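# Push wrapped bar lengthways beneath the sealing arm

## Task

Push the film-covered bar across the table until its long axis sits beneath the sealing arm, with that arm lying along the bar's centre line.

## Robot and tools

ROBOT. There are two arms. left_arm carries a left hand and right_arm a right hand; each hand has index, middle and ring fingers plus a thumb. Base poses, in the scene frame: left_arm (+0.034, +0.308, +0.012) m, quat_wxyz (+1.000, 0, 0, -0.013); right_arm (+0.055, -0.297, +0.018) m, quat_wxyz (+1.000, 0, 0, +0.023). A two-camera stand sits behind the arms. Loose objects may occasionally get a brief shove from outside.

FRAMES. In the scene frame the origin is at table-top height, halfway between the nominal bases. +x points out over the table, +y toward left_arm and +z up. Arm names do not match image left and right. Each hand has a hand point near the index and middle knuckles. On the right hand, +z runs along straight fingers toward the tips, +x crosses the palm away from the thumb, and +y leaves the palm face, which sits at y = -0.062 m. The left hand is a mirror image, so its +x points toward the thumb. Straight fingertips reach about 0.12 m beyond the hand point. A rigid mast on the palm side of the wrist (x +0.05 to +0.10, z -0.16 to -0.11, out to y +0.06 m; x sign flips on the left hand) can strike things.

execute_actions. Argument actions is a list of actions. Each action is a table of up to 15 rows, one row per 1/30 s step, and lasts 15 steps (0.5 s). A shorter table repeats its final row. Every row has 48 numbers in [-1, 1], covering both arms even when only one moves:
0-5: left_arm dx, dy, dz, rx, ry, rz
6-21: left hand hinge goals
22-23: left current_limit, speed
24-29: right_arm dx, dy, dz, rx, ry, rz
30-45: right hand hinge goals
46-47: right current_limit, speed.

Arm numbers are offsets, not poses. They are measured along scene-frame axes from that arm's Hand target as it was when the action began. Every row in an action uses that same start, so rows do not add up, but the next action starts from the new target, so repeating an offset keeps moving. Scale: 1.0 is 0.6 m for dx, dy, dz and 180 degrees for rotation. rx, ry, rz form a single rotation vector, applied about the Hand target position. A translation longer than 1.0 is shortened along its direction. Each step the commanded orientation is limited to 40 degrees from the measured one. An all-zero arm block asks again for the current target.

Hand numbers are absolute hinge goals, mapped linearly between each hinge's stops. Order per hand: index_abd, index_mcp, index_pip, index_dip, middle_abd, middle_mcp, middle_pip, middle_dip, ring_abd, ring_mcp, ring_pip, ring_dip, thumb_cmc, thumb_axl, thumb_mcp, thumb_ipl. Degrees at +1 / -1, then the straight value: _abd +60/-60, 0.00; _mcp +128/-18, -0.75; _pip +108/-29, -0.58; _dip +117/-21, -0.70; thumb_cmc +120/-20, -0.71; thumb_axl +140/-27, -0.68; thumb_mcp +109/-69, -0.23; thumb_ipl +108/-77, -0.17. Positive values curl the fingers toward the palm and swing the thumb in front of it. A 0 is a real goal. To leave a hand unchanged, send back its hand_goal, hand_current_limit and hand_speed.

current_limit caps motor current on a linear scale: -1 is 0 mA and +1 is 550 mA, with a floor of 11 mA. Low values may leave fingers too weak to lift. speed sets goal travel at (speed + 1) / 2 of 8.5 rad/s. Both start at +0.4 and -0.6 and keep their last written values.

The optional cameras argument lists camera names. ["all"] gives every camera and [] gives none. If it is omitted or null, you get all cameras for an empty actions list and none otherwise. An unknown name invalidates the call. Cameras: cam_head_left, cam_head_right, cam_high, cam_low, cam_left_wrist, cam_right_wrist, each 672x504.

zoom_image takes camera and region [x0, y0, x1, y1] in pixels from the top-left corner, at most 504 by 504. It only works on images from the most recent camera return.

finished_scene takes scene, the current scene's number. It closes the scene for good, so call it only after the bar rests in place and will stay there with the robot gone.

RESULTS. end_effector_position (m) and end_effector_quat_wxyz are in the scene frame. Hand target is the last commanded pose after clipping, and it is the base for the next offsets. The hand often stops short of it and sags lower, sometimes by a few centimetres, so a command may need to aim higher or resend the missing distance. Very small moves may not start at all. "Within noise" joint velocities mean that arm is still. Joint torques include the arm's own weight and are noisy. Step readings list positions during motion. Per hand you also get hand_goal, hand_measured, hand_current_ma, hand_state (moving, goal, blocked, overload), hand_current_limit and hand_speed. Motor temperatures appear too, plus MOTOR HOT at 85 °C and an OVER-TEMPERATURE FAULT line if an arm drops at 100 °C.

AVOID. Do not let the bar leave the table. Do not slam into the table, the sealing arm or other fixed parts. Keep the two arms from pressing or striking each other. To stop a push, command the target back past the hand. A motor at 495 mA or more for 5 s shuts down for 10 s. Heat builds from holding loads, long reach or pressing toward unreachable poses. Near the first joint's axis, short hand moves can swing the whole arm. Joint ranges (rad): waist ±2.880, shoulder 0 to 3.142, elbow 0 to 3.019, wrist pitch -1.693 to 1.571, wrist yaw ±1.571, wrist roll ±2.094.

Each tool is called after "Emit:" by a JSON object that holds its "op" and its "data", one argument or row to a line.

## Session

Emit:
{"op": "execute_actions", "data": {
  "actions": []
}}

Scene clock: 0.00 s.
left_arm: end_effector_position=(+0.6636, +0.4044, +0.2570) hand_goal=(+0.000, -0.754, -0.576, -0.696, +0.000, -0.754, -0.576, -0.696, +0.000, -0.754, -0.576, -0.696, -0.714, -0.678, -0.226, -0.168) hand_measured=(+0.000, -0.754, -0.576, -0.696, +0.000, -0.754, -0.576, -0.696, +0.000, -0.754, -0.576, -0.696, -0.714, -0.678, -0.226, -0.168) hand_current_ma=(+0, +0, +0, +0, +0, +0, +0, +0, +0, +0, +0, +0, +0, +0, +0, +0) hand_state=(goal, goal, goal, goal, goal, goal, goal, goal, goal, goal, goal, goal, goal, goal, goal, goal) hand_current_limit=0.40 hand_speed=-0.60 end_effector_quat_wxyz=(-0.163, +0.507, +0.798, +0.281) | right_arm: end_effector_position=(+0.4229, -0.2573, +0.3653) hand_goal=(+0.000, -0.754, -0.576, -0.696, +0.000, -0.754, -0.576, -0.696, +0.000, -0.754, -0.576, -0.696, -0.714, -0.678, -0.226, -0.168) hand_measured=(+0.000, -0.754, -0.576, -0.696, +0.000, -0.754, -0.576, -0.696, +0.000, -0.754, -0.576, -0.696, -0.714, -0.678, -0.226, -0.168) hand_current_ma=(+0, +0, +0, +0, +0, +0, +0, +0, +0, +0, +0, +0, +0, +0, +0, +0) hand_state=(goal, goal, goal, goal, goal, goal, goal, goal, goal, goal, goal, goal, goal, goal, goal, goal) hand_current_limit=0.40 hand_speed=-0.60 end_effector_quat_wxyz=(+0.282, +0.643, +0.695, +0.157)
Joint positions: left_arm=[-0.069 1.837 1.684 -1.46 -0.66 -0.549] | right_arm=[0.329 0.755 0.896 -1.147 0.36 0.191]
Joint velocities: within noise
Joint torques (N m): no reading
Motor temperatures (°C): left_arm=[36 32 35 34 34 32] | right_arm=[38 38 34 36 38 32]
Heat: left arm: hottest waist 36 °C; right arm: hottest waist 38 °C.
Hand target: left_arm +0.6686, +0.4040, +0.2717; -0.150, +0.503, +0.801, +0.288 | right_arm +0.4252, -0.2563, +0.3773; +0.287, +0.642, +0.691, +0.167

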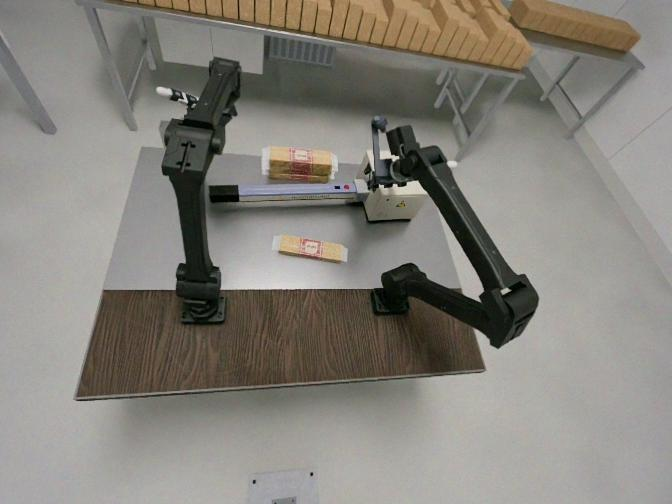

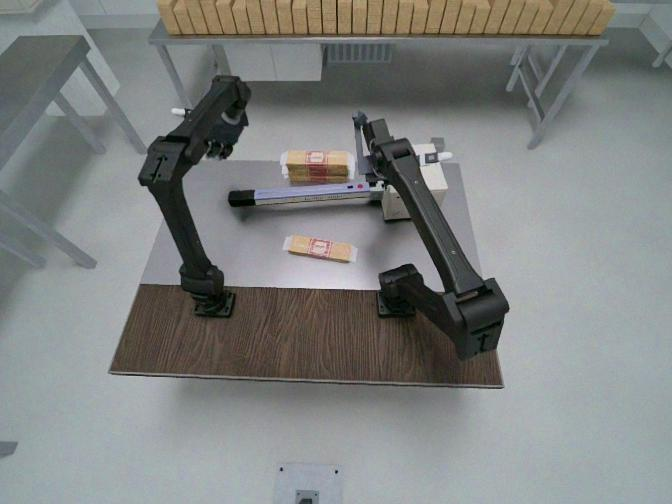

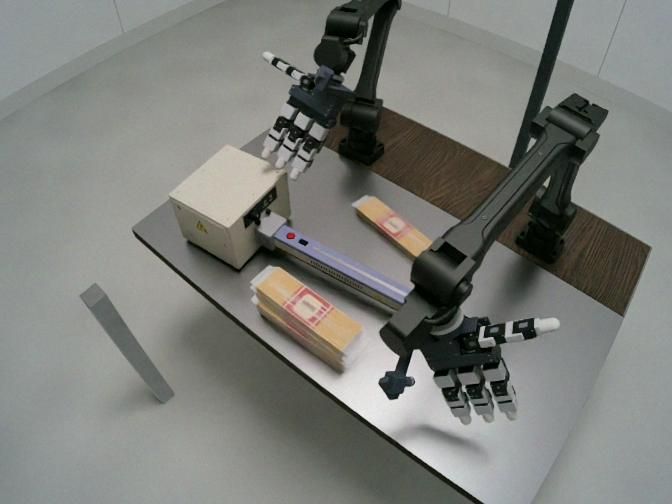

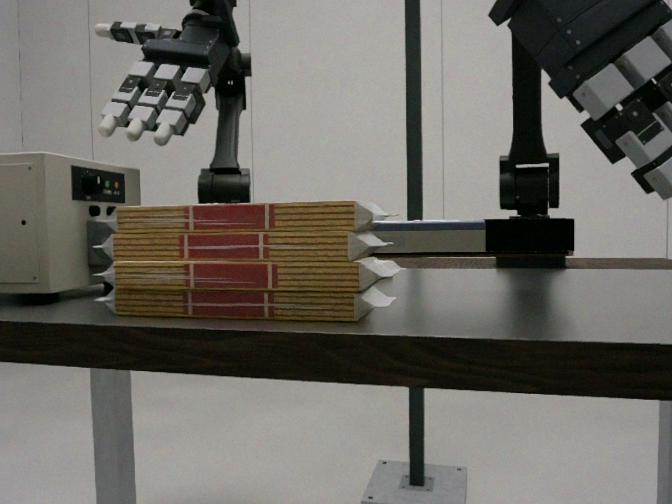

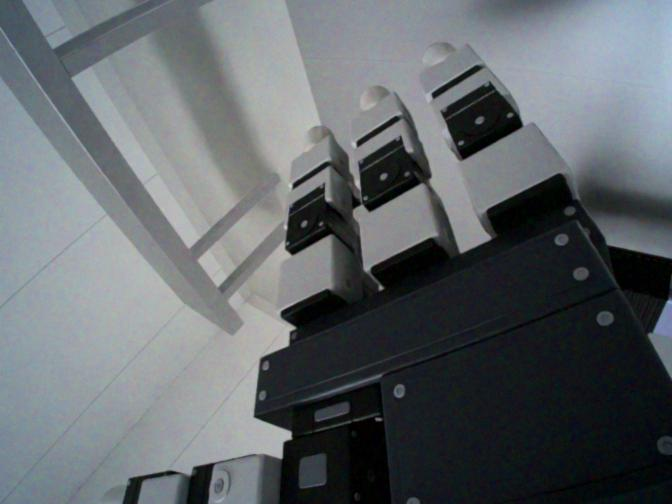

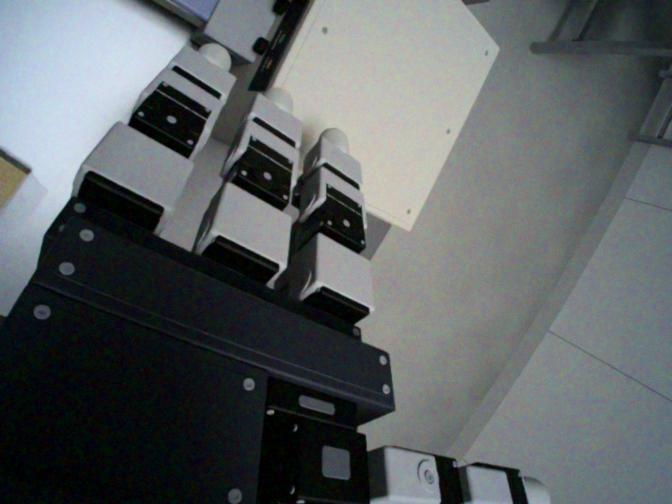

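Emit:
{"op": "zoom_image", "data": {
  "camera": "cam_head_right",
  "region": [200, 120, 480, 320]
}}

Emit:
{"op": "zoom_image", "data": {
  "camera": "cam_head_left",
  "region": [180, 120, 460, 320]
}}

Emit:
{"op": "zoom_image", "data": {
  "camera": "cam_high",
  "region": [160, 120, 480, 380]
}}

Emit:
{"op": "zoom_image", "data": {
  "camera": "cam_low",
  "region": [300, 150, 640, 350]
}}

Scaled by 1.800 from the camera's 672x504 image, which has a finer 960x720 frame.

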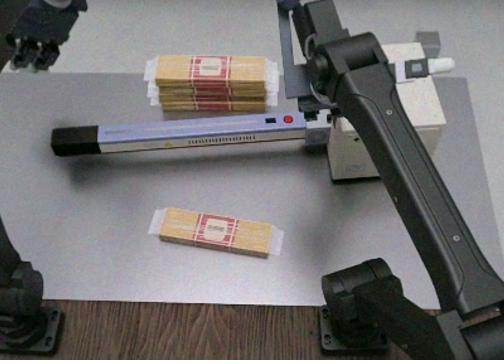

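Scaled by 1.800 from the camera's 672x504 image, which has a finer 960x720 frame.

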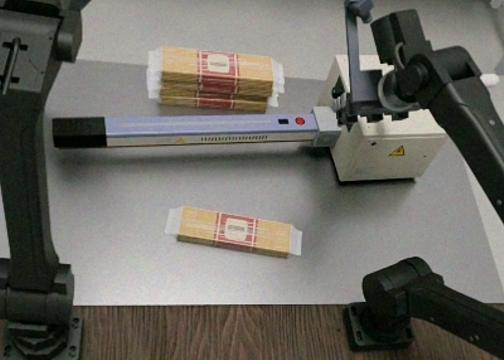

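Scaled by 1.575 from the camera's 672x504 image, which has a finer 960x720 frame.

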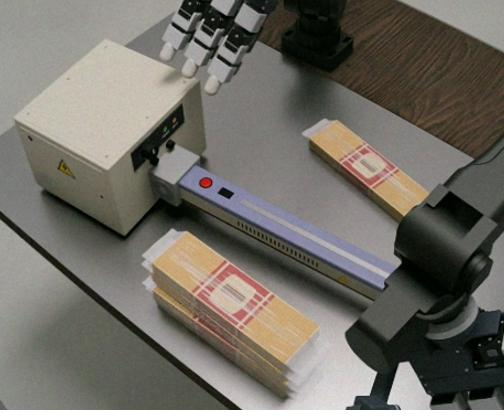

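Scaled by 1.482 from the camera's 672x504 image, which has a finer 960x720 frame.

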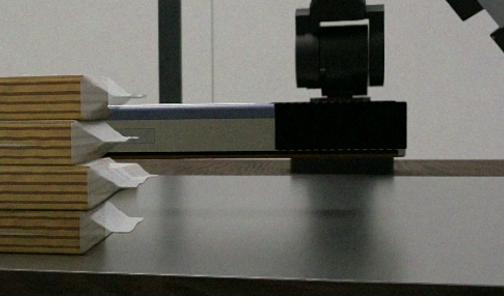

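Emit:
{"op": "execute_actions", "data": {
  "actions": [
    [[0,0,0.15,0,0,0,-0.33,-0.754,-0.576,-0.696,0,-0.785,-0.576,-0.696,0.33,-0.754,-0.576,-0.696,-0.714,-0.678,-0.226,-0.168,0.4,-0.6,0,0,0,0,0,0,0,-0.754,-0.576,-0.696,0,-0.754,-0.576,-0.696,0,-0.754,-0.576,-0.696,-0.714,-0.678,-0.226,-0.168,0.4,-0.6]]
  ]
}}

Scene clock: 18.30 s.
left_arm: end_effector_position=(+0.6607, +0.4047, +0.3471) hand_goal=(-0.330, -0.754, -0.576, -0.696, +0.000, -0.786, -0.576, -0.696, +0.330, -0.754, -0.576, -0.696, -0.714, -0.678, -0.226, -0.168) hand_measured=(-0.320, -0.754, -0.576, -0.696, +0.000, -0.786, -0.576, -0.696, +0.328, -0.754, -0.576, -0.696, -0.714, -0.678, -0.224, -0.168) hand_current_ma=(+15, +0, -1, +0, +0, +0, -1, +0, -2, +0, -1, +0, +0, +1, +3, +0) hand_state=(goal, goal, goal, goal, goal, goal, goal, goal, goal, goal, goal, goal, goal, goal, goal, goal) hand_current_limit=0.40 hand_speed=-0.60 end_effector_quat_wxyz=(-0.158, +0.507, +0.798, +0.284) | right_arm: end_effector_position=(+0.4229, -0.2573, +0.3653) hand_goal=(+0.000, -0.754, -0.576, -0.696, +0.000, -0.754, -0.576, -0.696, +0.000, -0.754, -0.576, -0.696, -0.714, -0.678, -0.226, -0.168) hand_measured=(+0.000, -0.756, -0.576, -0.696, +0.000, -0.756, -0.576, -0.696, +0.000, -0.756, -0.576, -0.696, -0.716, -0.678, -0.224, -0.168) hand_current_ma=(+0, -9, -3, +0, +0, -8, -3, +0, +0, -9, -3, +0, -10, +4, +8, +2) hand_state=(goal, goal, goal, goal, goal, goal, goal, goal, goal, goal, goal, goal, goal, goal, goal, goal) hand_current_limit=0.40 hand_speed=-0.60 end_effector_quat_wxyz=(+0.282, +0.643, +0.695, +0.157)
Joint positions: left_arm=[-0.069 1.811 1.882 -1.671 -0.662 -0.545] | right_arm=[0.329 0.755 0.896 -1.147 0.36 0.191]
Joint torques (N m): left_arm=[-0.85 -13.39 13.05 -0.21 -0.83 -0.02] | right_arm=[-1.14 -2.9 11.82 1.7 0.37 -0.01]
Motor temperatures (°C): left_arm=[36 34 40 34 35 32] | right_arm=[38 38 37 36 38 32]
Heat: left arm: hottest elbow 40 °C; right arm: hottest waist 38 °C.
Hand target: left_arm +0.6686, +0.4039, +0.3616; -0.150, +0.503, +0.801, +0.288 | right_arm +0.4252, -0.2563, +0.3773; +0.287, +0.642, +0.691, +0.167
Off the commanded pose: left_arm 0.017 m, 1 deg | right_arm 0.012 m, 1 deg.
joint sent to its limit (left arm) — joint 4 (wrist pitch), lower limit. The joint targets still meet the commanded pose.
Step readings (end_effector_position of left_arm | right_arm):
0: (+0.6636, +0.4044, +0.2570) | (+0.4229, -0.2573, +0.3653)
1: (+0.6635, +0.4044, +0.2571) | (+0.4229, -0.2573, +0.3653)
2: (+0.6626, +0.4045, +0.2585) | (+0.4229, -0.2573, +0.3653)
4: (+0.6596, +0.4047, +0.2664) | (+0.4229, -0.2573, +0.3653)
8: (+0.6611, +0.4046, +0.3018) | (+0.4229, -0.2573, +0.3653)
15: (+0.6621, +0.4045, +0.3464) | (+0.4229, -0.2573, +0.3653)

Emit:
{"op": "execute_actions", "data": {
  "actions": [
    [[-0.157,-0.14,0,-0.0305,-0.0242,-0.0386,-0.33,-0.754,-0.576,-0.696,0,-0.785,-0.576,-0.696,0.33,-0.754,-0.576,-0.696,-0.714,-0.678,-0.226,-0.168,0.4,-0.6,0,0,0,0,0,0,0,-0.754,-0.576,-0.696,0,-0.754,-0.576,-0.696,0,-0.754,-0.576,-0.696,-0.714,-0.678,-0.226,-0.168,0.4,-0.6]],
    [[-0.157,-0.14,0,-0.0305,-0.0242,-0.0386,-0.33,-0.754,-0.576,-0.696,0,-0.785,-0.576,-0.696,0.33,-0.754,-0.576,-0.696,-0.714,-0.678,-0.226,-0.168,0.4,-0.6,0,0,0,0,0,0,0,-0.754,-0.576,-0.696,0,-0.754,-0.576,-0.696,0,-0.754,-0.576,-0.696,-0.714,-0.678,-0.226,-0.168,0.4,-0.6]],
    [[-0.157,-0.14,0,-0.0305,-0.0242,-0.0386,-0.33,-0.754,-0.576,-0.696,0,-0.785,-0.576,-0.696,0.33,-0.754,-0.576,-0.696,-0.714,-0.678,-0.226,-0.168,0.4,-0.6,0,0,0,0,0,0,0,-0.754,-0.576,-0.696,0,-0.754,-0.576,-0.696,0,-0.754,-0.576,-0.696,-0.714,-0.678,-0.226,-0.168,0.4,-0.6]]
  ],
  "cameras": ["cam_head_left","cam_head_right","cam_high"]
}}

Scene clock: 21.90 s.
left_arm: end_effector_position=(+0.3878, +0.1539, +0.3611) hand_goal=(-0.330, -0.754, -0.576, -0.696, +0.000, -0.786, -0.576, -0.696, +0.330, -0.754, -0.576, -0.696, -0.714, -0.678, -0.226, -0.168) hand_measured=(-0.324, -0.756, -0.576, -0.696, +0.000, -0.788, -0.576, -0.696, +0.328, -0.756, -0.576, -0.696, -0.716, -0.678, -0.224, -0.168) hand_current_ma=(+9, -2, -1, +0, +0, -2, -1, +0, -2, -3, +0, +0, -3, +1, +4, +0) hand_state=(goal, goal, goal, goal, goal, goal, goal, goal, goal, goal, goal, goal, goal, goal, goal, goal) hand_current_limit=0.40 hand_speed=-0.60 end_effector_quat_wxyz=(+0.073, +0.619, +0.742, +0.246) | right_arm: end_effector_position=(+0.4229, -0.2573, +0.3653) hand_goal=(+0.000, -0.754, -0.576, -0.696, +0.000, -0.754, -0.576, -0.696, +0.000, -0.754, -0.576, -0.696, -0.714, -0.678, -0.226, -0.168) hand_measured=(+0.000, -0.756, -0.576, -0.696, +0.000, -0.756, -0.576, -0.696, +0.000, -0.756, -0.576, -0.696, -0.716, -0.678, -0.224, -0.168) hand_current_ma=(+0, -9, -3, +0, +0, -8, -3, +0, +0, -9, -3, +0, -10, +4, +8, +2) hand_state=(goal, goal, goal, goal, goal, goal, goal, goal, goal, goal, goal, goal, goal, goal, goal, goal) hand_current_limit=0.40 hand_speed=-0.60 end_effector_quat_wxyz=(+0.282, +0.643, +0.695, +0.157)
Joint positions: left_arm=[-0.804 1.145 1.216 -1.554 -0.513 -0.987] | right_arm=[0.329 0.755 0.896 -1.147 0.36 0.191]
Joint torques (N m): left_arm=[-1.67 -4.72 9.36 -0.05 -0.79 -0.11] | right_arm=[-1.03 -3.43 11.62 1.73 0.42 -0.02]
Heat: left arm: hottest elbow 40 °C; right arm: hottest waist 38 °C.
Hand target: left_arm +0.3861, +0.1520, +0.3616; +0.069, +0.619, +0.742, +0.248 | right_arm +0.4252, -0.2563, +0.3773; +0.287, +0.642, +0.691, +0.167
Off the commanded pose: left_arm 0.003 m, 1 deg | right_arm 0.012 m, 1 deg.
Step readings (end_effector_position of left_arm | right_arm):
0: (+0.6607, +0.4047, +0.3471) | (+0.4229, -0.2573, +0.3653)
1: (+0.6606, +0.4042, +0.3467) | (+0.4229, -0.2573, +0.3653)
2: (+0.6587, +0.4020, +0.3436) | (+0.4229, -0.2573, +0.3653)
4: (+0.6444, +0.3907, +0.3317) | (+0.4229, -0.2573, +0.3653)
8: (+0.6044, +0.3506, +0.3246) | (+0.4229, -0.2573, +0.3653)
15: (+0.5754, +0.3139, +0.3638) | (+0.4229, -0.2573, +0.3653)
16: (+0.5731, +0.3146, +0.3660) | (+0.4229, -0.2573, +0.3653)
17: (+0.5691, +0.3129, +0.3648) | (+0.4229, -0.2573, +0.3653)
19: (+0.5497, +0.3039, +0.3519) | (+0.4229, -0.2573, +0.3653)
23: (+0.5063, +0.2615, +0.3384) | (+0.4229, -0.2573, +0.3653)
30: (+0.4812, +0.2338, +0.3615) | (+0.4229, -0.2573, +0.3653)
31: (+0.4800, +0.2342, +0.3623) | (+0.4229, -0.2573, +0.3653)
32: (+0.4767, +0.2328, +0.3607) | (+0.4229, -0.2573, +0.3653)
34: (+0.4594, +0.2183, +0.3513) | (+0.4229, -0.2573, +0.3653)
38: (+0.4148, +0.1694, +0.3440) | (+0.4229, -0.2573, +0.3653)
45: (+0.3908, +0.1491, +0.3602) | (+0.4229, -0.2573, +0.3653)
Images, in order (width x height): cam_head_left 672x504, cam_head_right 672x504, cam_high 672x504.

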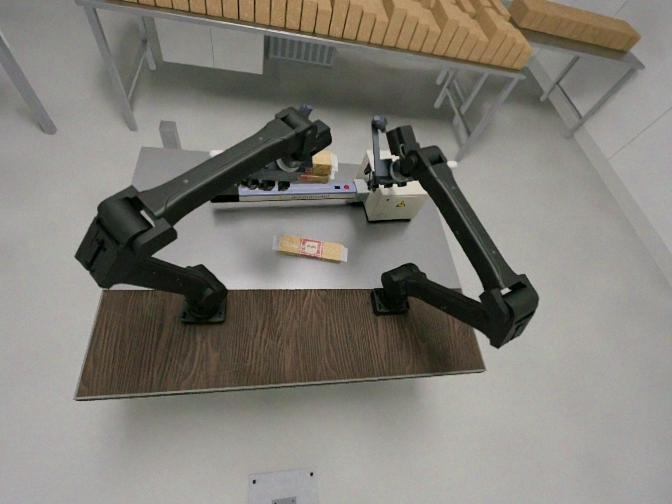

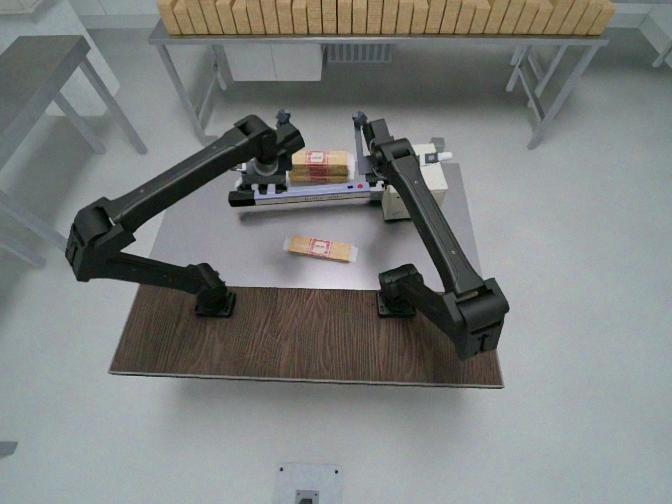

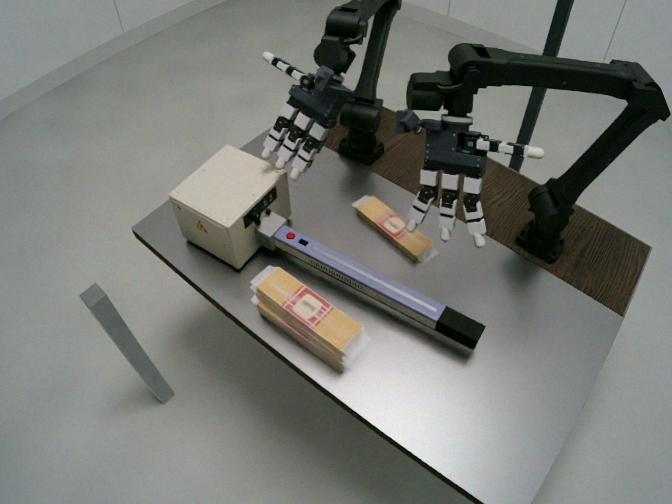

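Emit:
{"op": "execute_actions", "data": {
  "actions": [
    [[-0.188,-0.142,0,-0.0305,-0.0242,-0.0386,-0.33,-0.754,-0.576,-0.696,0,-0.785,-0.576,-0.696,0.33,-0.754,-0.576,-0.696,-0.714,-0.678,-0.226,-0.168,0.4,-0.6,0,0,0,0,0,0,0,-0.754,-0.576,-0.696,0,-0.754,-0.576,-0.696,0,-0.754,-0.576,-0.696,-0.714,-0.678,-0.226,-0.168,0.4,-0.6]],
    [[-0.188,-0.142,0,-0.0305,-0.0242,-0.0386,-0.33,-0.754,-0.576,-0.696,0,-0.785,-0.576,-0.696,0.33,-0.754,-0.576,-0.696,-0.714,-0.678,-0.226,-0.168,0.4,-0.6,0,0,0,0,0,0,0,-0.754,-0.576,-0.696,0,-0.754,-0.576,-0.696,0,-0.754,-0.576,-0.696,-0.714,-0.678,-0.226,-0.168,0.4,-0.6]]
  ],
  "cameras": ["all"]
}}

Scene clock: 24.87 s.
left_arm: end_effector_position=(+0.1602, -0.0123, +0.3440) hand_goal=(-0.330, -0.754, -0.576, -0.696, +0.000, -0.786, -0.576, -0.696, +0.330, -0.754, -0.576, -0.696, -0.714, -0.678, -0.226, -0.168) hand_measured=(-0.326, -0.758, -0.576, -0.696, +0.000, -0.790, -0.576, -0.696, +0.328, -0.758, -0.576, -0.696, -0.718, -0.678, -0.224, -0.168) hand_current_ma=(+6, -5, -1, +0, +0, -6, -1, +0, -2, -7, +0, +0, -6, +1, +5, +0) hand_state=(goal, goal, goal, goal, goal, goal, goal, goal, goal, goal, goal, goal, goal, goal, goal, goal) hand_current_limit=0.40 hand_speed=-0.60 end_effector_quat_wxyz=(+0.202, +0.683, +0.665, +0.223) | right_arm: end_effector_position=(+0.4229, -0.2573, +0.3653) hand_goal=(+0.000, -0.754, -0.576, -0.696, +0.000, -0.754, -0.576, -0.696, +0.000, -0.754, -0.576, -0.696, -0.714, -0.678, -0.226, -0.168) hand_measured=(+0.000, -0.756, -0.576, -0.696, +0.000, -0.756, -0.576, -0.696, +0.000, -0.756, -0.576, -0.696, -0.716, -0.678, -0.224, -0.168) hand_current_ma=(+0, -9, -3, +0, +0, -8, -3, +0, +0, -9, -3, +0, -10, +4, +8, +2) hand_state=(goal, goal, goal, goal, goal, goal, goal, goal, goal, goal, goal, goal, goal, goal, goal, goal) hand_current_limit=0.40 hand_speed=-0.60 end_effector_quat_wxyz=(+0.282, +0.643, +0.695, +0.157)
Joint positions: left_arm=[-1.668 1.266 1.229 -1.646 -0.603 -1.702] | right_arm=[0.329 0.755 0.896 -1.147 0.36 0.191]
Joint torques (N m): left_arm=[-0.32 -6.12 12.88 -0.64 -0.84 -0.05] | right_arm=[-1.14 -2.96 11.73 1.69 0.4 -0.01]
Heat: left arm: hottest elbow 40 °C; right arm: hottest waist 38 °C.
Hand target: left_arm +0.1605, -0.0184, +0.3615; +0.213, +0.674, +0.675, +0.212 | right_arm +0.4252, -0.2563, +0.3773; +0.287, +0.642, +0.691, +0.167
Off the commanded pose: left_arm 0.019 m, 2 deg | right_arm 0.012 m, 1 deg.
Step readings (end_effector_position of left_arm | right_arm):
0: (+0.3877, +0.1540, +0.3611) | (+0.4229, -0.2573, +0.3653)
1: (+0.3872, +0.1534, +0.3609) | (+0.4229, -0.2573, +0.3653)
2: (+0.3844, +0.1507, +0.3607) | (+0.4229, -0.2573, +0.3653)
4: (+0.3656, +0.1309, +0.3569) | (+0.4229, -0.2573, +0.3653)
8: (+0.3106, +0.0790, +0.3523) | (+0.4229, -0.2573, +0.3653)
15: (+0.2770, +0.0660, +0.3557) | (+0.4229, -0.2573, +0.3653)
16: (+0.2757, +0.0667, +0.3556) | (+0.4229, -0.2573, +0.3653)
17: (+0.2724, +0.0649, +0.3564) | (+0.4229, -0.2573, +0.3653)
19: (+0.2509, +0.0485, +0.3559) | (+0.4229, -0.2573, +0.3653)
23: (+0.1881, +0.0067, +0.3465) | (+0.4229, -0.2573, +0.3653)
30: (+0.1610, -0.0168, +0.3402) | (+0.4229, -0.2573, +0.3653)

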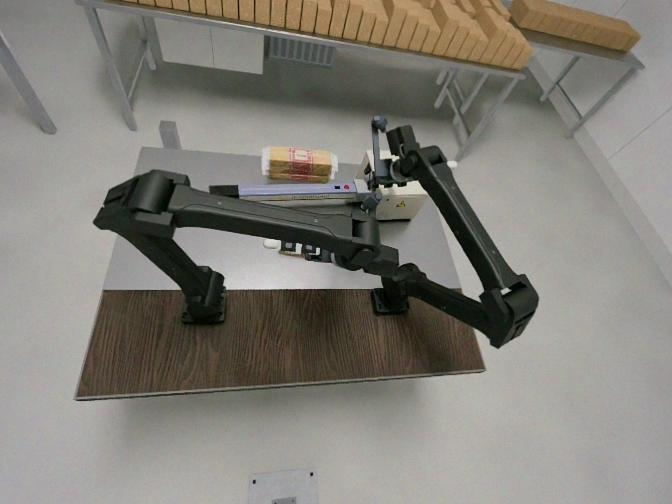

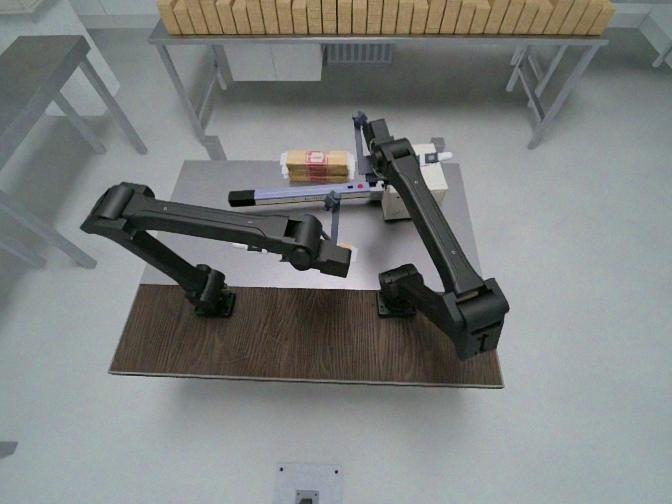

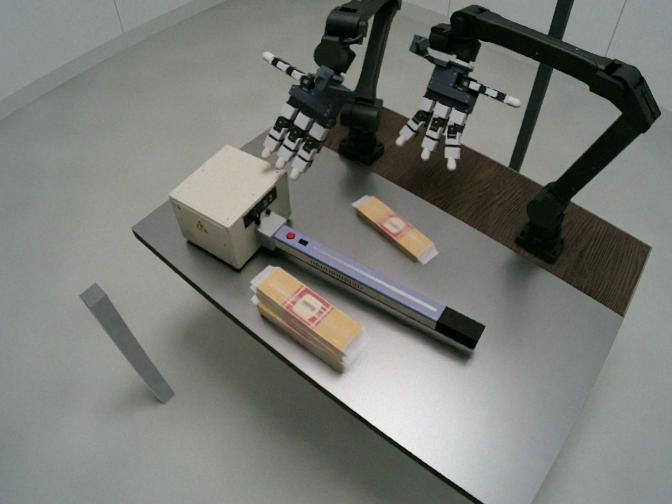

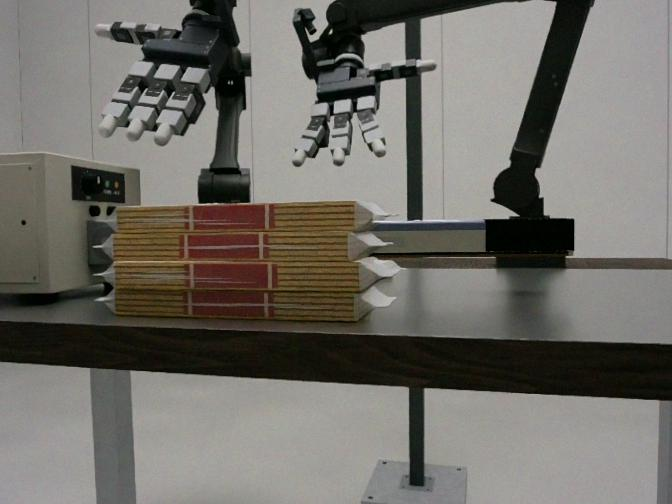

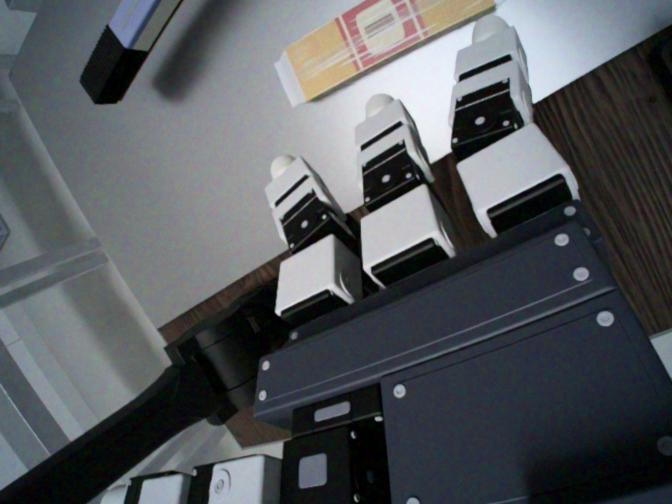

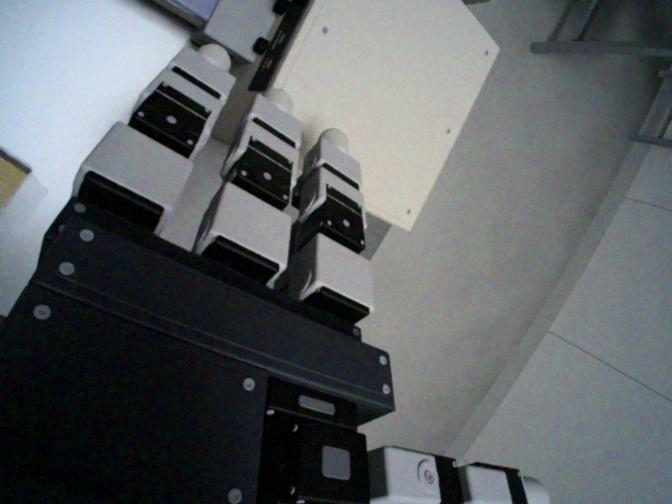

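Emit:
{"op": "execute_actions", "data": {
  "actions": [
    [[0,0,-0.142,0,0,0,-0.33,-0.754,-0.576,-0.696,0,-0.785,-0.576,-0.696,0.33,-0.754,-0.576,-0.696,-0.714,-0.678,-0.226,-0.168,0.4,-0.6,0,0,0,0,0,0,0,-0.754,-0.576,-0.696,0,-0.754,-0.576,-0.696,0,-0.754,-0.576,-0.696,-0.714,-0.678,-0.226,-0.168,0.4,-0.6]],
    [[0,0,-0.142,0,0,0,-0.33,-0.754,-0.576,-0.696,0,-0.785,-0.576,-0.696,0.33,-0.754,-0.576,-0.696,-0.714,-0.678,-0.226,-0.168,0.4,-0.6,0,0,0,0,0,0,0,-0.754,-0.576,-0.696,0,-0.754,-0.576,-0.696,0,-0.754,-0.576,-0.696,-0.714,-0.678,-0.226,-0.168,0.4,-0.6]]
  ],
  "cameras": ["cam_head_left","cam_high","cam_low","cam_left_wrist"]
}}

Scene clock: 27.73 s.
left_arm: end_effector_position=(+0.1595, -0.0146, +0.1889) hand_goal=(-0.330, -0.754, -0.576, -0.696, +0.000, -0.786, -0.576, -0.696, +0.330, -0.754, -0.576, -0.696, -0.714, -0.678, -0.226, -0.168) hand_measured=(-0.326, -0.758, -0.576, -0.696, +0.000, -0.790, -0.576, -0.696, +0.328, -0.758, -0.576, -0.696, -0.718, -0.678, -0.224, -0.168) hand_current_ma=(+4, -5, -1, +0, +0, -6, -1, +0, -1, -7, +0, +0, -6, +1, +5, +0) hand_state=(goal, goal, goal, goal, goal, goal, goal, goal, goal, goal, goal, goal, goal, goal, goal, goal) hand_current_limit=0.40 hand_speed=-0.60 end_effector_quat_wxyz=(+0.206, +0.678, +0.671, +0.219) | right_arm: end_effector_position=(+0.4229, -0.2573, +0.3653) hand_goal=(+0.000, -0.754, -0.576, -0.696, +0.000, -0.754, -0.576, -0.696, +0.000, -0.754, -0.576, -0.696, -0.714, -0.678, -0.226, -0.168) hand_measured=(+0.000, -0.756, -0.576, -0.696, +0.000, -0.756, -0.576, -0.696, +0.000, -0.756, -0.576, -0.696, -0.716, -0.678, -0.224, -0.168) hand_current_ma=(+0, -9, -3, +0, +0, -8, -3, +0, +0, -9, -3, +0, -10, +4, +8, +2) hand_state=(goal, goal, goal, goal, goal, goal, goal, goal, goal, goal, goal, goal, goal, goal, goal, goal) hand_current_limit=0.40 hand_speed=-0.60 end_effector_quat_wxyz=(+0.282, +0.643, +0.695, +0.157)
Joint positions: left_arm=[-1.668 1.378 0.912 -1.209 -0.603 -1.718] | right_arm=[0.329 0.755 0.896 -1.147 0.36 0.191]
Joint torques (N m): left_arm=[-0.38 -7.06 8.05 0.51 -0.86 0.02] | right_arm=[-1.08 -3.14 11.9 1.54 0.36 -0.03]
Heat: left arm: hottest elbow 41 °C; right arm: hottest elbow 39 °C.
Hand target: left_arm +0.1605, -0.0186, +0.1913; +0.213, +0.674, +0.675, +0.212 | right_arm +0.4252, -0.2563, +0.3773; +0.287, +0.642, +0.691, +0.167
Off the commanded pose: left_arm 0.005 m, 1 deg | right_arm 0.012 m, 1 deg.
Step readings (end_effector_position of left_arm | right_arm):
0: (+0.1602, -0.0123, +0.3440) | (+0.4229, -0.2573, +0.3653)
1: (+0.1601, -0.0124, +0.3439) | (+0.4229, -0.2573, +0.3653)
2: (+0.1600, -0.0133, +0.3423) | (+0.4229, -0.2573, +0.3653)
4: (+0.1597, -0.0154, +0.3300) | (+0.4229, -0.2573, +0.3653)
8: (+0.1598, -0.0119, +0.2936) | (+0.4229, -0.2573, +0.3653)
15: (+0.1595, -0.0156, +0.2749) | (+0.4229, -0.2573, +0.3653)
16: (+0.1594, -0.0162, +0.2742) | (+0.4229, -0.2573, +0.3653)
17: (+0.1594, -0.0169, +0.2704) | (+0.4229, -0.2573, +0.3653)
19: (+0.1593, -0.0167, +0.2528) | (+0.4229, -0.2573, +0.3653)
23: (+0.1600, -0.0087, +0.2110) | (+0.4229, -0.2573, +0.3653)
30: (+0.1596, -0.0133, +0.1892) | (+0.4229, -0.2573, +0.3653)
Images, in order (width x height): cam_head_left 672x504, cam_high 672x504, cam_low 672x504, cam_left_wrist 672x504.

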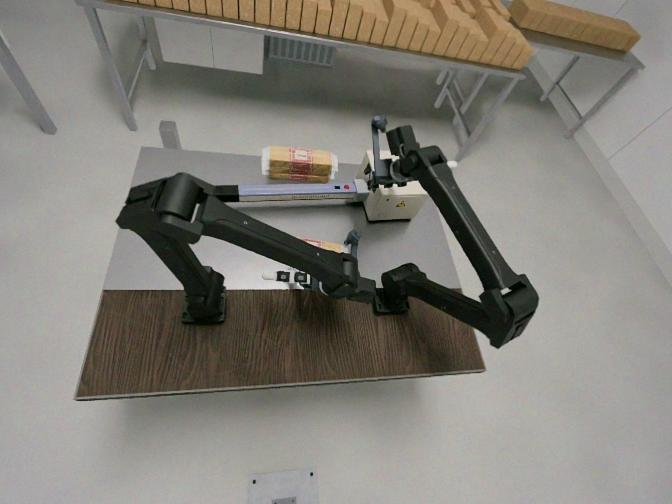

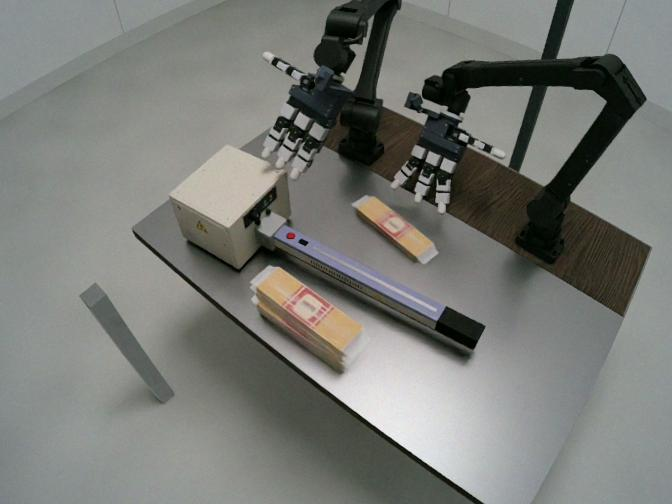

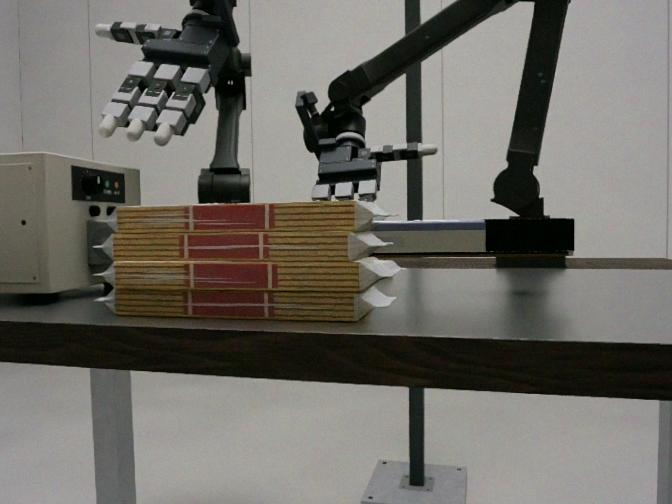

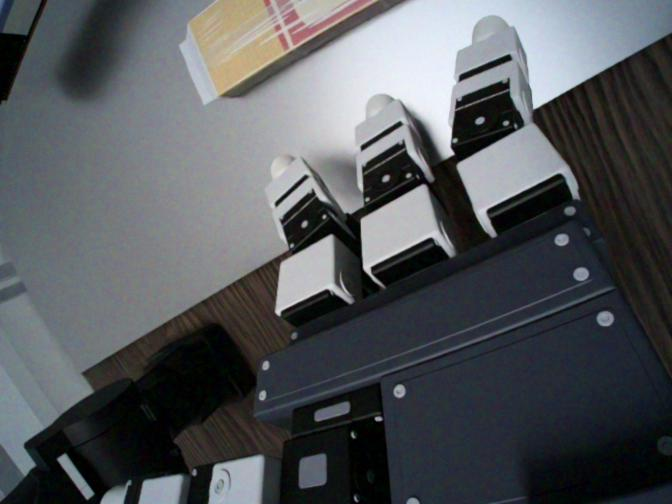

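Emit:
{"op": "execute_actions", "data": {
  "actions": [
    [[0,0,-0.05,0,0,0,-0.33,-0.754,-0.576,-0.696,0,-0.785,-0.576,-0.696,0.33,-0.754,-0.576,-0.696,-0.714,-0.678,-0.226,-0.168,0.4,-0.6,0,0,0,0,0,0,0,-0.754,-0.576,-0.696,0,-0.754,-0.576,-0.696,0,-0.754,-0.576,-0.696,-0.714,-0.678,-0.226,-0.168,0.4,-0.6]]
  ],
  "cameras": ["cam_high","cam_low","cam_left_wrist"]
}}

Emit:
{"op": "zoom_image", "data": {
  "camera": "cam_left_wrist",
  "region": [150, 0, 600, 250]
}}

Emit:
{"op": "zoom_image", "data": {
  "camera": "cam_high",
  "region": [330, 120, 530, 270]
}}

Scene clock: 30.93 s.
left_arm: end_effector_position=(+0.1593, -0.0161, +0.1626) hand_goal=(-0.330, -0.754, -0.576, -0.696, +0.000, -0.786, -0.576, -0.696, +0.330, -0.754, -0.576, -0.696, -0.714, -0.678, -0.226, -0.168) hand_measured=(-0.326, -0.758, -0.576, -0.696, +0.000, -0.790, -0.576, -0.696, +0.328, -0.758, -0.576, -0.696, -0.718, -0.678, -0.224, -0.168) hand_current_ma=(+4, -5, -1, +0, +0, -6, -1, +0, -1, -7, +0, +0, -6, +1, +5, +0) hand_state=(goal, goal, goal, goal, goal, goal, goal, goal, goal, goal, goal, goal, goal, goal, goal, goal) hand_current_limit=0.40 hand_speed=-0.60 end_effector_quat_wxyz=(+0.210, +0.676, +0.673, +0.215) | right_arm: end_effector_position=(+0.4229, -0.2573, +0.3653) hand_goal=(+0.000, -0.754, -0.576, -0.696, +0.000, -0.754, -0.576, -0.696, +0.000, -0.754, -0.576, -0.696, -0.714, -0.678, -0.226, -0.168) hand_measured=(+0.000, -0.756, -0.576, -0.696, +0.000, -0.756, -0.576, -0.696, +0.000, -0.756, -0.576, -0.696, -0.716, -0.678, -0.224, -0.168) hand_current_ma=(+0, -9, -3, +0, +0, -8, -3, +0, +0, -9, -3, +0, -10, +4, +8, +2) hand_state=(goal, goal, goal, goal, goal, goal, goal, goal, goal, goal, goal, goal, goal, goal, goal, goal) hand_current_limit=0.40 hand_speed=-0.60 end_effector_quat_wxyz=(+0.282, +0.643, +0.695, +0.157)
Joint positions: left_arm=[-1.668 1.413 0.87 -1.12 -0.604 -1.718] | right_arm=[0.329 0.755 0.896 -1.147 0.36 0.191]
Joint torques (N m): left_arm=[-0.26 -6.77 7.21 0.76 -0.82 0.03] | right_arm=[-0.62 -3.19 11.79 1.63 0.42 -0.01]
Heat: left arm: hottest elbow 41 °C; right arm: hottest elbow 39 °C.
Hand target: left_arm +0.1605, -0.0184, +0.1613; +0.213, +0.674, +0.675, +0.212 | right_arm +0.4252, -0.2563, +0.3773; +0.287, +0.642, +0.691, +0.167
Off the commanded pose: left_arm 0.003 m, 1 deg | right_arm 0.012 m, 1 deg.
Step readings (end_effector_position of left_arm | right_arm):
0: (+0.1595, -0.0146, +0.1889) | (+0.4229, -0.2573, +0.3653)
1: (+0.1594, -0.0149, +0.1888) | (+0.4229, -0.2573, +0.3653)
2: (+0.1594, -0.0155, +0.1879) | (+0.4229, -0.2573, +0.3653)
4: (+0.1593, -0.0165, +0.1830) | (+0.4229, -0.2573, +0.3653)
8: (+0.1594, -0.0159, +0.1708) | (+0.4229, -0.2573, +0.3653)
15: (+0.1594, -0.0158, +0.1627) | (+0.4229, -0.2573, +0.3653)
Images, in order (width x height): cam_high 672x504, cam_low 672x504, cam_left_wrist 672x504.

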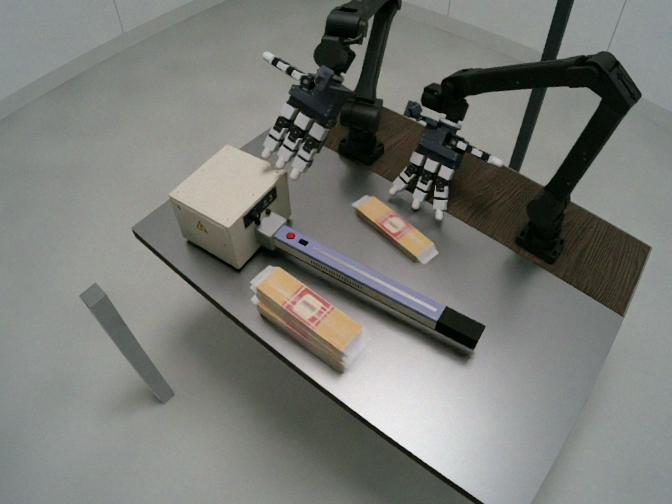

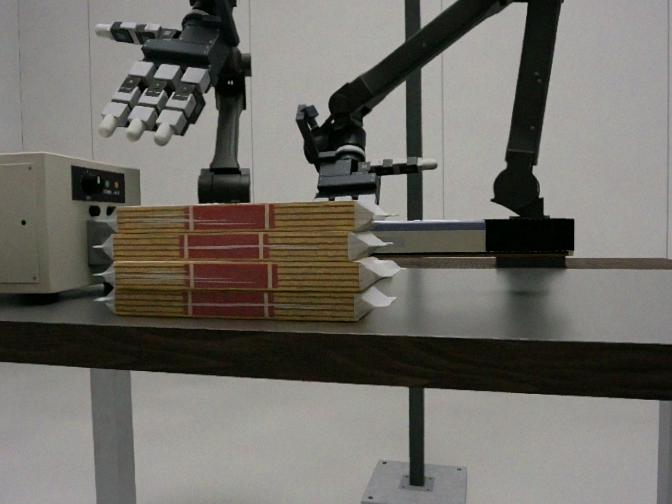

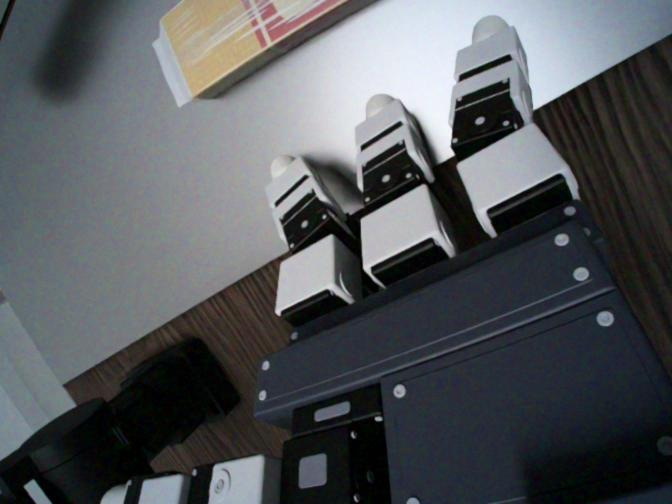

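Scaled by 1.120 from the camera's 672x504 image, which has a finer 960x720 frame.

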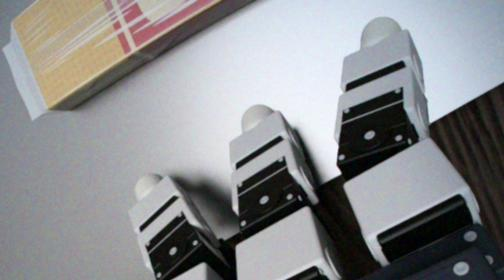

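Scaled by 2.520 from the camera's 672x504 image, which has a finer 960x720 frame.

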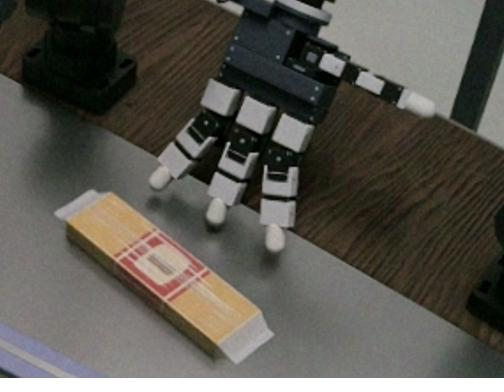

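Emit:
{"op": "execute_actions", "data": {
  "actions": [
    [[0.05,0,-0.017,0,0,0.0306,-0.33,-0.754,-0.576,-0.696,0,-0.785,-0.576,-0.696,0.33,-0.754,-0.576,-0.696,-0.714,-0.678,-0.226,-0.168,0.4,-0.6,0,0,0,0,0,0,0,-0.754,-0.576,-0.696,0,-0.754,-0.576,-0.696,0,-0.754,-0.576,-0.696,-0.714,-0.678,-0.226,-0.168,0.4,-0.6]]
  ],
  "cameras": ["cam_high","cam_left_wrist"]
}}

Emit:
{"op": "zoom_image", "data": {
  "camera": "cam_high",
  "region": [330, 120, 530, 270]
}}

Scene clock: 35.23 s.
left_arm: end_effector_position=(+0.1842, -0.0117, +0.1571) hand_goal=(-0.330, -0.754, -0.576, -0.696, +0.000, -0.786, -0.576, -0.696, +0.330, -0.754, -0.576, -0.696, -0.714, -0.678, -0.226, -0.168) hand_measured=(-0.326, -0.758, -0.576, -0.696, -0.002, -0.790, -0.578, -0.698, +0.328, -0.758, -0.576, -0.696, -0.718, -0.678, -0.224, -0.168) hand_current_ma=(+4, -5, -1, +0, -3, -6, -4, -3, -1, -7, +0, +0, -6, +1, +5, +0) hand_state=(goal, goal, goal, goal, goal, goal, goal, goal, goal, goal, goal, goal, goal, goal, goal, goal) hand_current_limit=0.40 hand_speed=-0.60 end_effector_quat_wxyz=(+0.205, +0.649, +0.699, +0.221) | right_arm: end_effector_position=(+0.4229, -0.2573, +0.3653) hand_goal=(+0.000, -0.754, -0.576, -0.696, +0.000, -0.754, -0.576, -0.696, +0.000, -0.754, -0.576, -0.696, -0.714, -0.678, -0.226, -0.168) hand_measured=(+0.000, -0.756, -0.576, -0.696, +0.000, -0.756, -0.576, -0.696, +0.000, -0.756, -0.576, -0.696, -0.716, -0.678, -0.224, -0.168) hand_current_ma=(+0, -9, -3, +0, +0, -8, -3, +0, +0, -9, -3, +0, -10, +4, +8, +2) hand_state=(goal, goal, goal, goal, goal, goal, goal, goal, goal, goal, goal, goal, goal, goal, goal, goal) hand_current_limit=0.40 hand_speed=-0.60 end_effector_quat_wxyz=(+0.282, +0.643, +0.695, +0.157)
Joint positions: left_arm=[-1.591 1.435 0.875 -1.095 -0.607 -1.718] | right_arm=[0.329 0.755 0.896 -1.147 0.36 0.191]
Joint torques (N m): left_arm=[1.14 -5.13 8.72 0.72 -0.66 0.01] | right_arm=[-1.2 -3.78 11.49 1.7 0.37 -0.05]
Heat: left arm: hottest elbow 41 °C; right arm: hottest elbow 40 °C.
Hand target: left_arm +0.1905, -0.0186, +0.1511; +0.203, +0.641, +0.706, +0.222 | right_arm +0.4252, -0.2563, +0.3773; +0.287, +0.642, +0.691, +0.167
Off the commanded pose: left_arm 0.011 m, 1 deg | right_arm 0.012 m, 1 deg.
Step readings (end_effector_position of left_arm | right_arm):
0: (+0.1593, -0.0162, +0.1626) | (+0.4229, -0.2573, +0.3653)
1: (+0.1595, -0.0161, +0.1626) | (+0.4229, -0.2573, +0.3653)
2: (+0.1603, -0.0162, +0.1622) | (+0.4229, -0.2573, +0.3653)
4: (+0.1664, -0.0150, +0.1600) | (+0.4229, -0.2573, +0.3653)
8: (+0.1813, -0.0121, +0.1571) | (+0.4229, -0.2573, +0.3653)
15: (+0.1842, -0.0116, +0.1571) | (+0.4229, -0.2573, +0.3653)
Images, in order (width x height): cam_high 672x504, cam_left_wrist 672x504.

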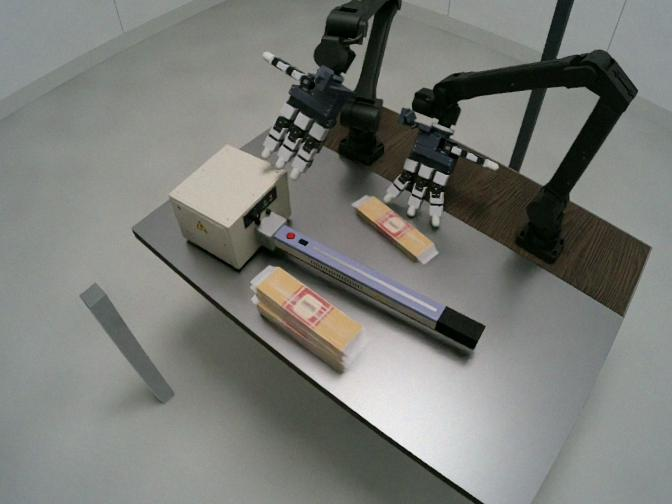

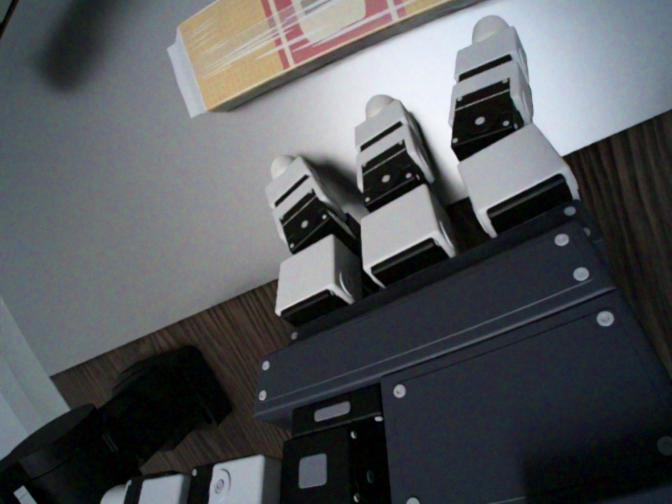

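Scaled by 2.520 from the camera's 672x504 image, which has a finer 960x720 frame.

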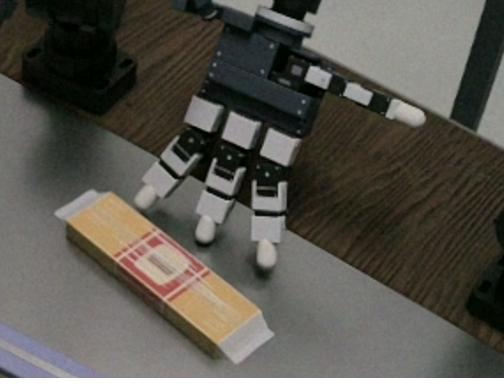

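Emit:
{"op": "execute_actions", "data": {
  "actions": [
    [[0.0333,0.0032,-0.004,0,0,0,-0.33,-0.754,-0.576,-0.696,0,-0.785,-0.576,-0.696,0.33,-0.754,-0.576,-0.696,-0.714,-0.678,-0.226,-0.168,0.4,-0.6,0,0,0,0,0,0,0,-0.754,-0.576,-0.696,0,-0.754,-0.576,-0.696,0,-0.754,-0.576,-0.696,-0.714,-0.678,-0.226,-0.168,0.4,-0.6]],
    [[0.0333,0.0032,0,0,0,0,-0.33,-0.754,-0.576,-0.696,0,-0.785,-0.576,-0.696,0.33,-0.754,-0.576,-0.696,-0.714,-0.678,-0.226,-0.168,0.4,-0.6,0,0,0,0,0,0,0,-0.754,-0.576,-0.696,0,-0.754,-0.576,-0.696,0,-0.754,-0.576,-0.696,-0.714,-0.678,-0.226,-0.168,0.4,-0.6]]
  ],
  "cameras": ["cam_high","cam_left_wrist"]
}}

Emit:
{"op": "zoom_image", "data": {
  "camera": "cam_high",
  "region": [310, 120, 510, 270]
}}

Scene clock: 38.07 s.
left_arm: end_effector_position=(+0.2158, -0.0181, +0.1627) hand_goal=(-0.330, -0.754, -0.576, -0.696, +0.000, -0.786, -0.576, -0.696, +0.330, -0.754, -0.576, -0.696, -0.714, -0.678, -0.226, -0.168) hand_measured=(-0.326, -0.758, -0.576, -0.696, -0.054, -0.834, -0.616, -0.720, +0.328, -0.762, -0.578, -0.696, -0.718, -0.678, -0.224, -0.168) hand_current_ma=(+4, -5, -1, +0, -140, -153, -113, -61, -1, -14, -3, +0, -6, +1, +6, +0) hand_state=(goal, goal, goal, goal, blocked, blocked, blocked, blocked, goal, goal, goal, goal, goal, goal, goal, goal) hand_current_limit=0.40 hand_speed=-0.60 end_effector_quat_wxyz=(+0.209, +0.652, +0.697, +0.213) | right_arm: end_effector_position=(+0.4229, -0.2573, +0.3653) hand_goal=(+0.000, -0.754, -0.576, -0.696, +0.000, -0.754, -0.576, -0.696, +0.000, -0.754, -0.576, -0.696, -0.714, -0.678, -0.226, -0.168) hand_measured=(+0.000, -0.756, -0.576, -0.696, +0.000, -0.756, -0.576, -0.696, +0.000, -0.756, -0.576, -0.696, -0.716, -0.678, -0.224, -0.168) hand_current_ma=(+0, -9, -3, +0, +0, -8, -3, +0, +0, -9, -3, +0, -10, +4, +8, +2) hand_state=(goal, goal, goal, goal, goal, goal, goal, goal, goal, goal, goal, goal, goal, goal, goal, goal) hand_current_limit=0.40 hand_speed=-0.60 end_effector_quat_wxyz=(+0.282, +0.643, +0.695, +0.157)
Joint positions: left_arm=[-1.502 1.415 0.877 -1.033 -0.606 -1.595] | right_arm=[0.329 0.755 0.896 -1.147 0.36 0.191]
Joint torques (N m): left_arm=[2.78 -5.01 6.34 1.76 -0.93 0.1] | right_arm=[-1.9 -3.25 11.88 1.76 0.41 0]
Heat: left arm: hottest elbow 41 °C; right arm: hottest elbow 40 °C.
Hand target: left_arm +0.2304, -0.0146, +0.1486; +0.202, +0.641, +0.706, +0.222 | right_arm +0.4252, -0.2563, +0.3773; +0.287, +0.642, +0.691, +0.167
Off the commanded pose: left_arm 0.021 m, 2 deg | right_arm 0.012 m, 1 deg.
Step readings (end_effector_position of left_arm | right_arm):
0: (+0.1842, -0.0117, +0.1571) | (+0.4229, -0.2573, +0.3653)
1: (+0.1843, -0.0117, +0.1570) | (+0.4229, -0.2573, +0.3653)
2: (+0.1849, -0.0120, +0.1569) | (+0.4229, -0.2573, +0.3653)
4: (+0.1873, -0.0132, +0.1573) | (+0.4229, -0.2573, +0.3653)
8: (+0.1938, -0.0145, +0.1595) | (+0.4229, -0.2573, +0.3653)
15: (+0.2035, -0.0145, +0.1584) | (+0.4229, -0.2573, +0.3653)
16: (+0.2035, -0.0148, +0.1585) | (+0.4229, -0.2573, +0.3653)
17: (+0.2042, -0.0152, +0.1585) | (+0.4229, -0.2573, +0.3653)
19: (+0.2065, -0.0161, +0.1588) | (+0.4229, -0.2573, +0.3653)
23: (+0.2122, -0.0166, +0.1613) | (+0.4229, -0.2573, +0.3653)
30: (+0.2156, -0.0175, +0.1626) | (+0.4229, -0.2573, +0.3653)
Images, in order (width x height): cam_high 672x504, cam_left_wrist 672x504.

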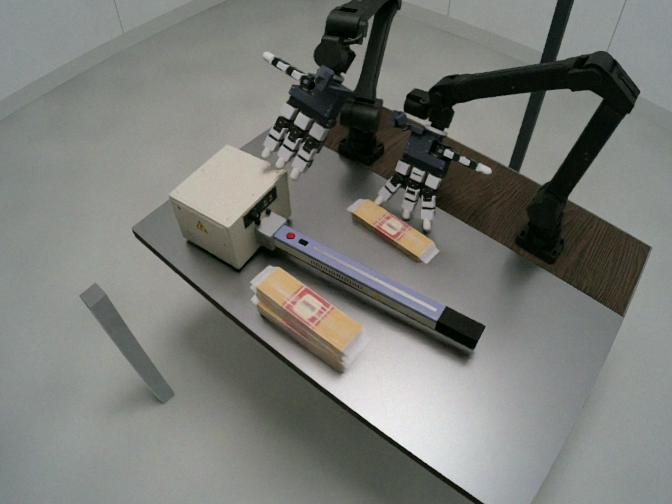

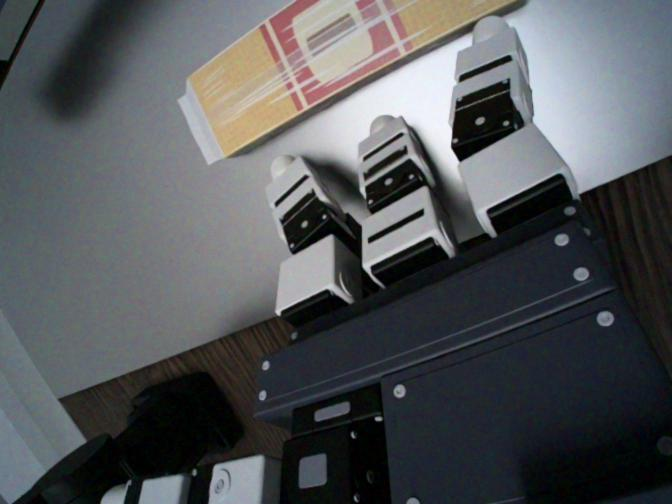

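Scaled by 2.520 from the camera's 672x504 image, which has a finer 960x720 frame.

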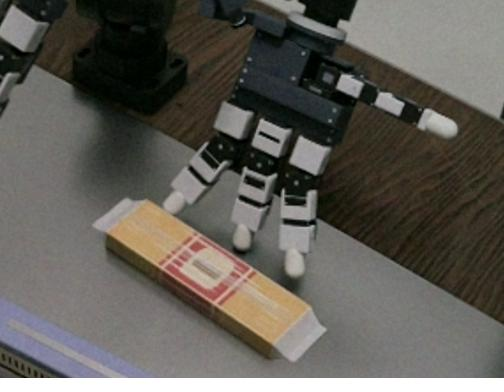

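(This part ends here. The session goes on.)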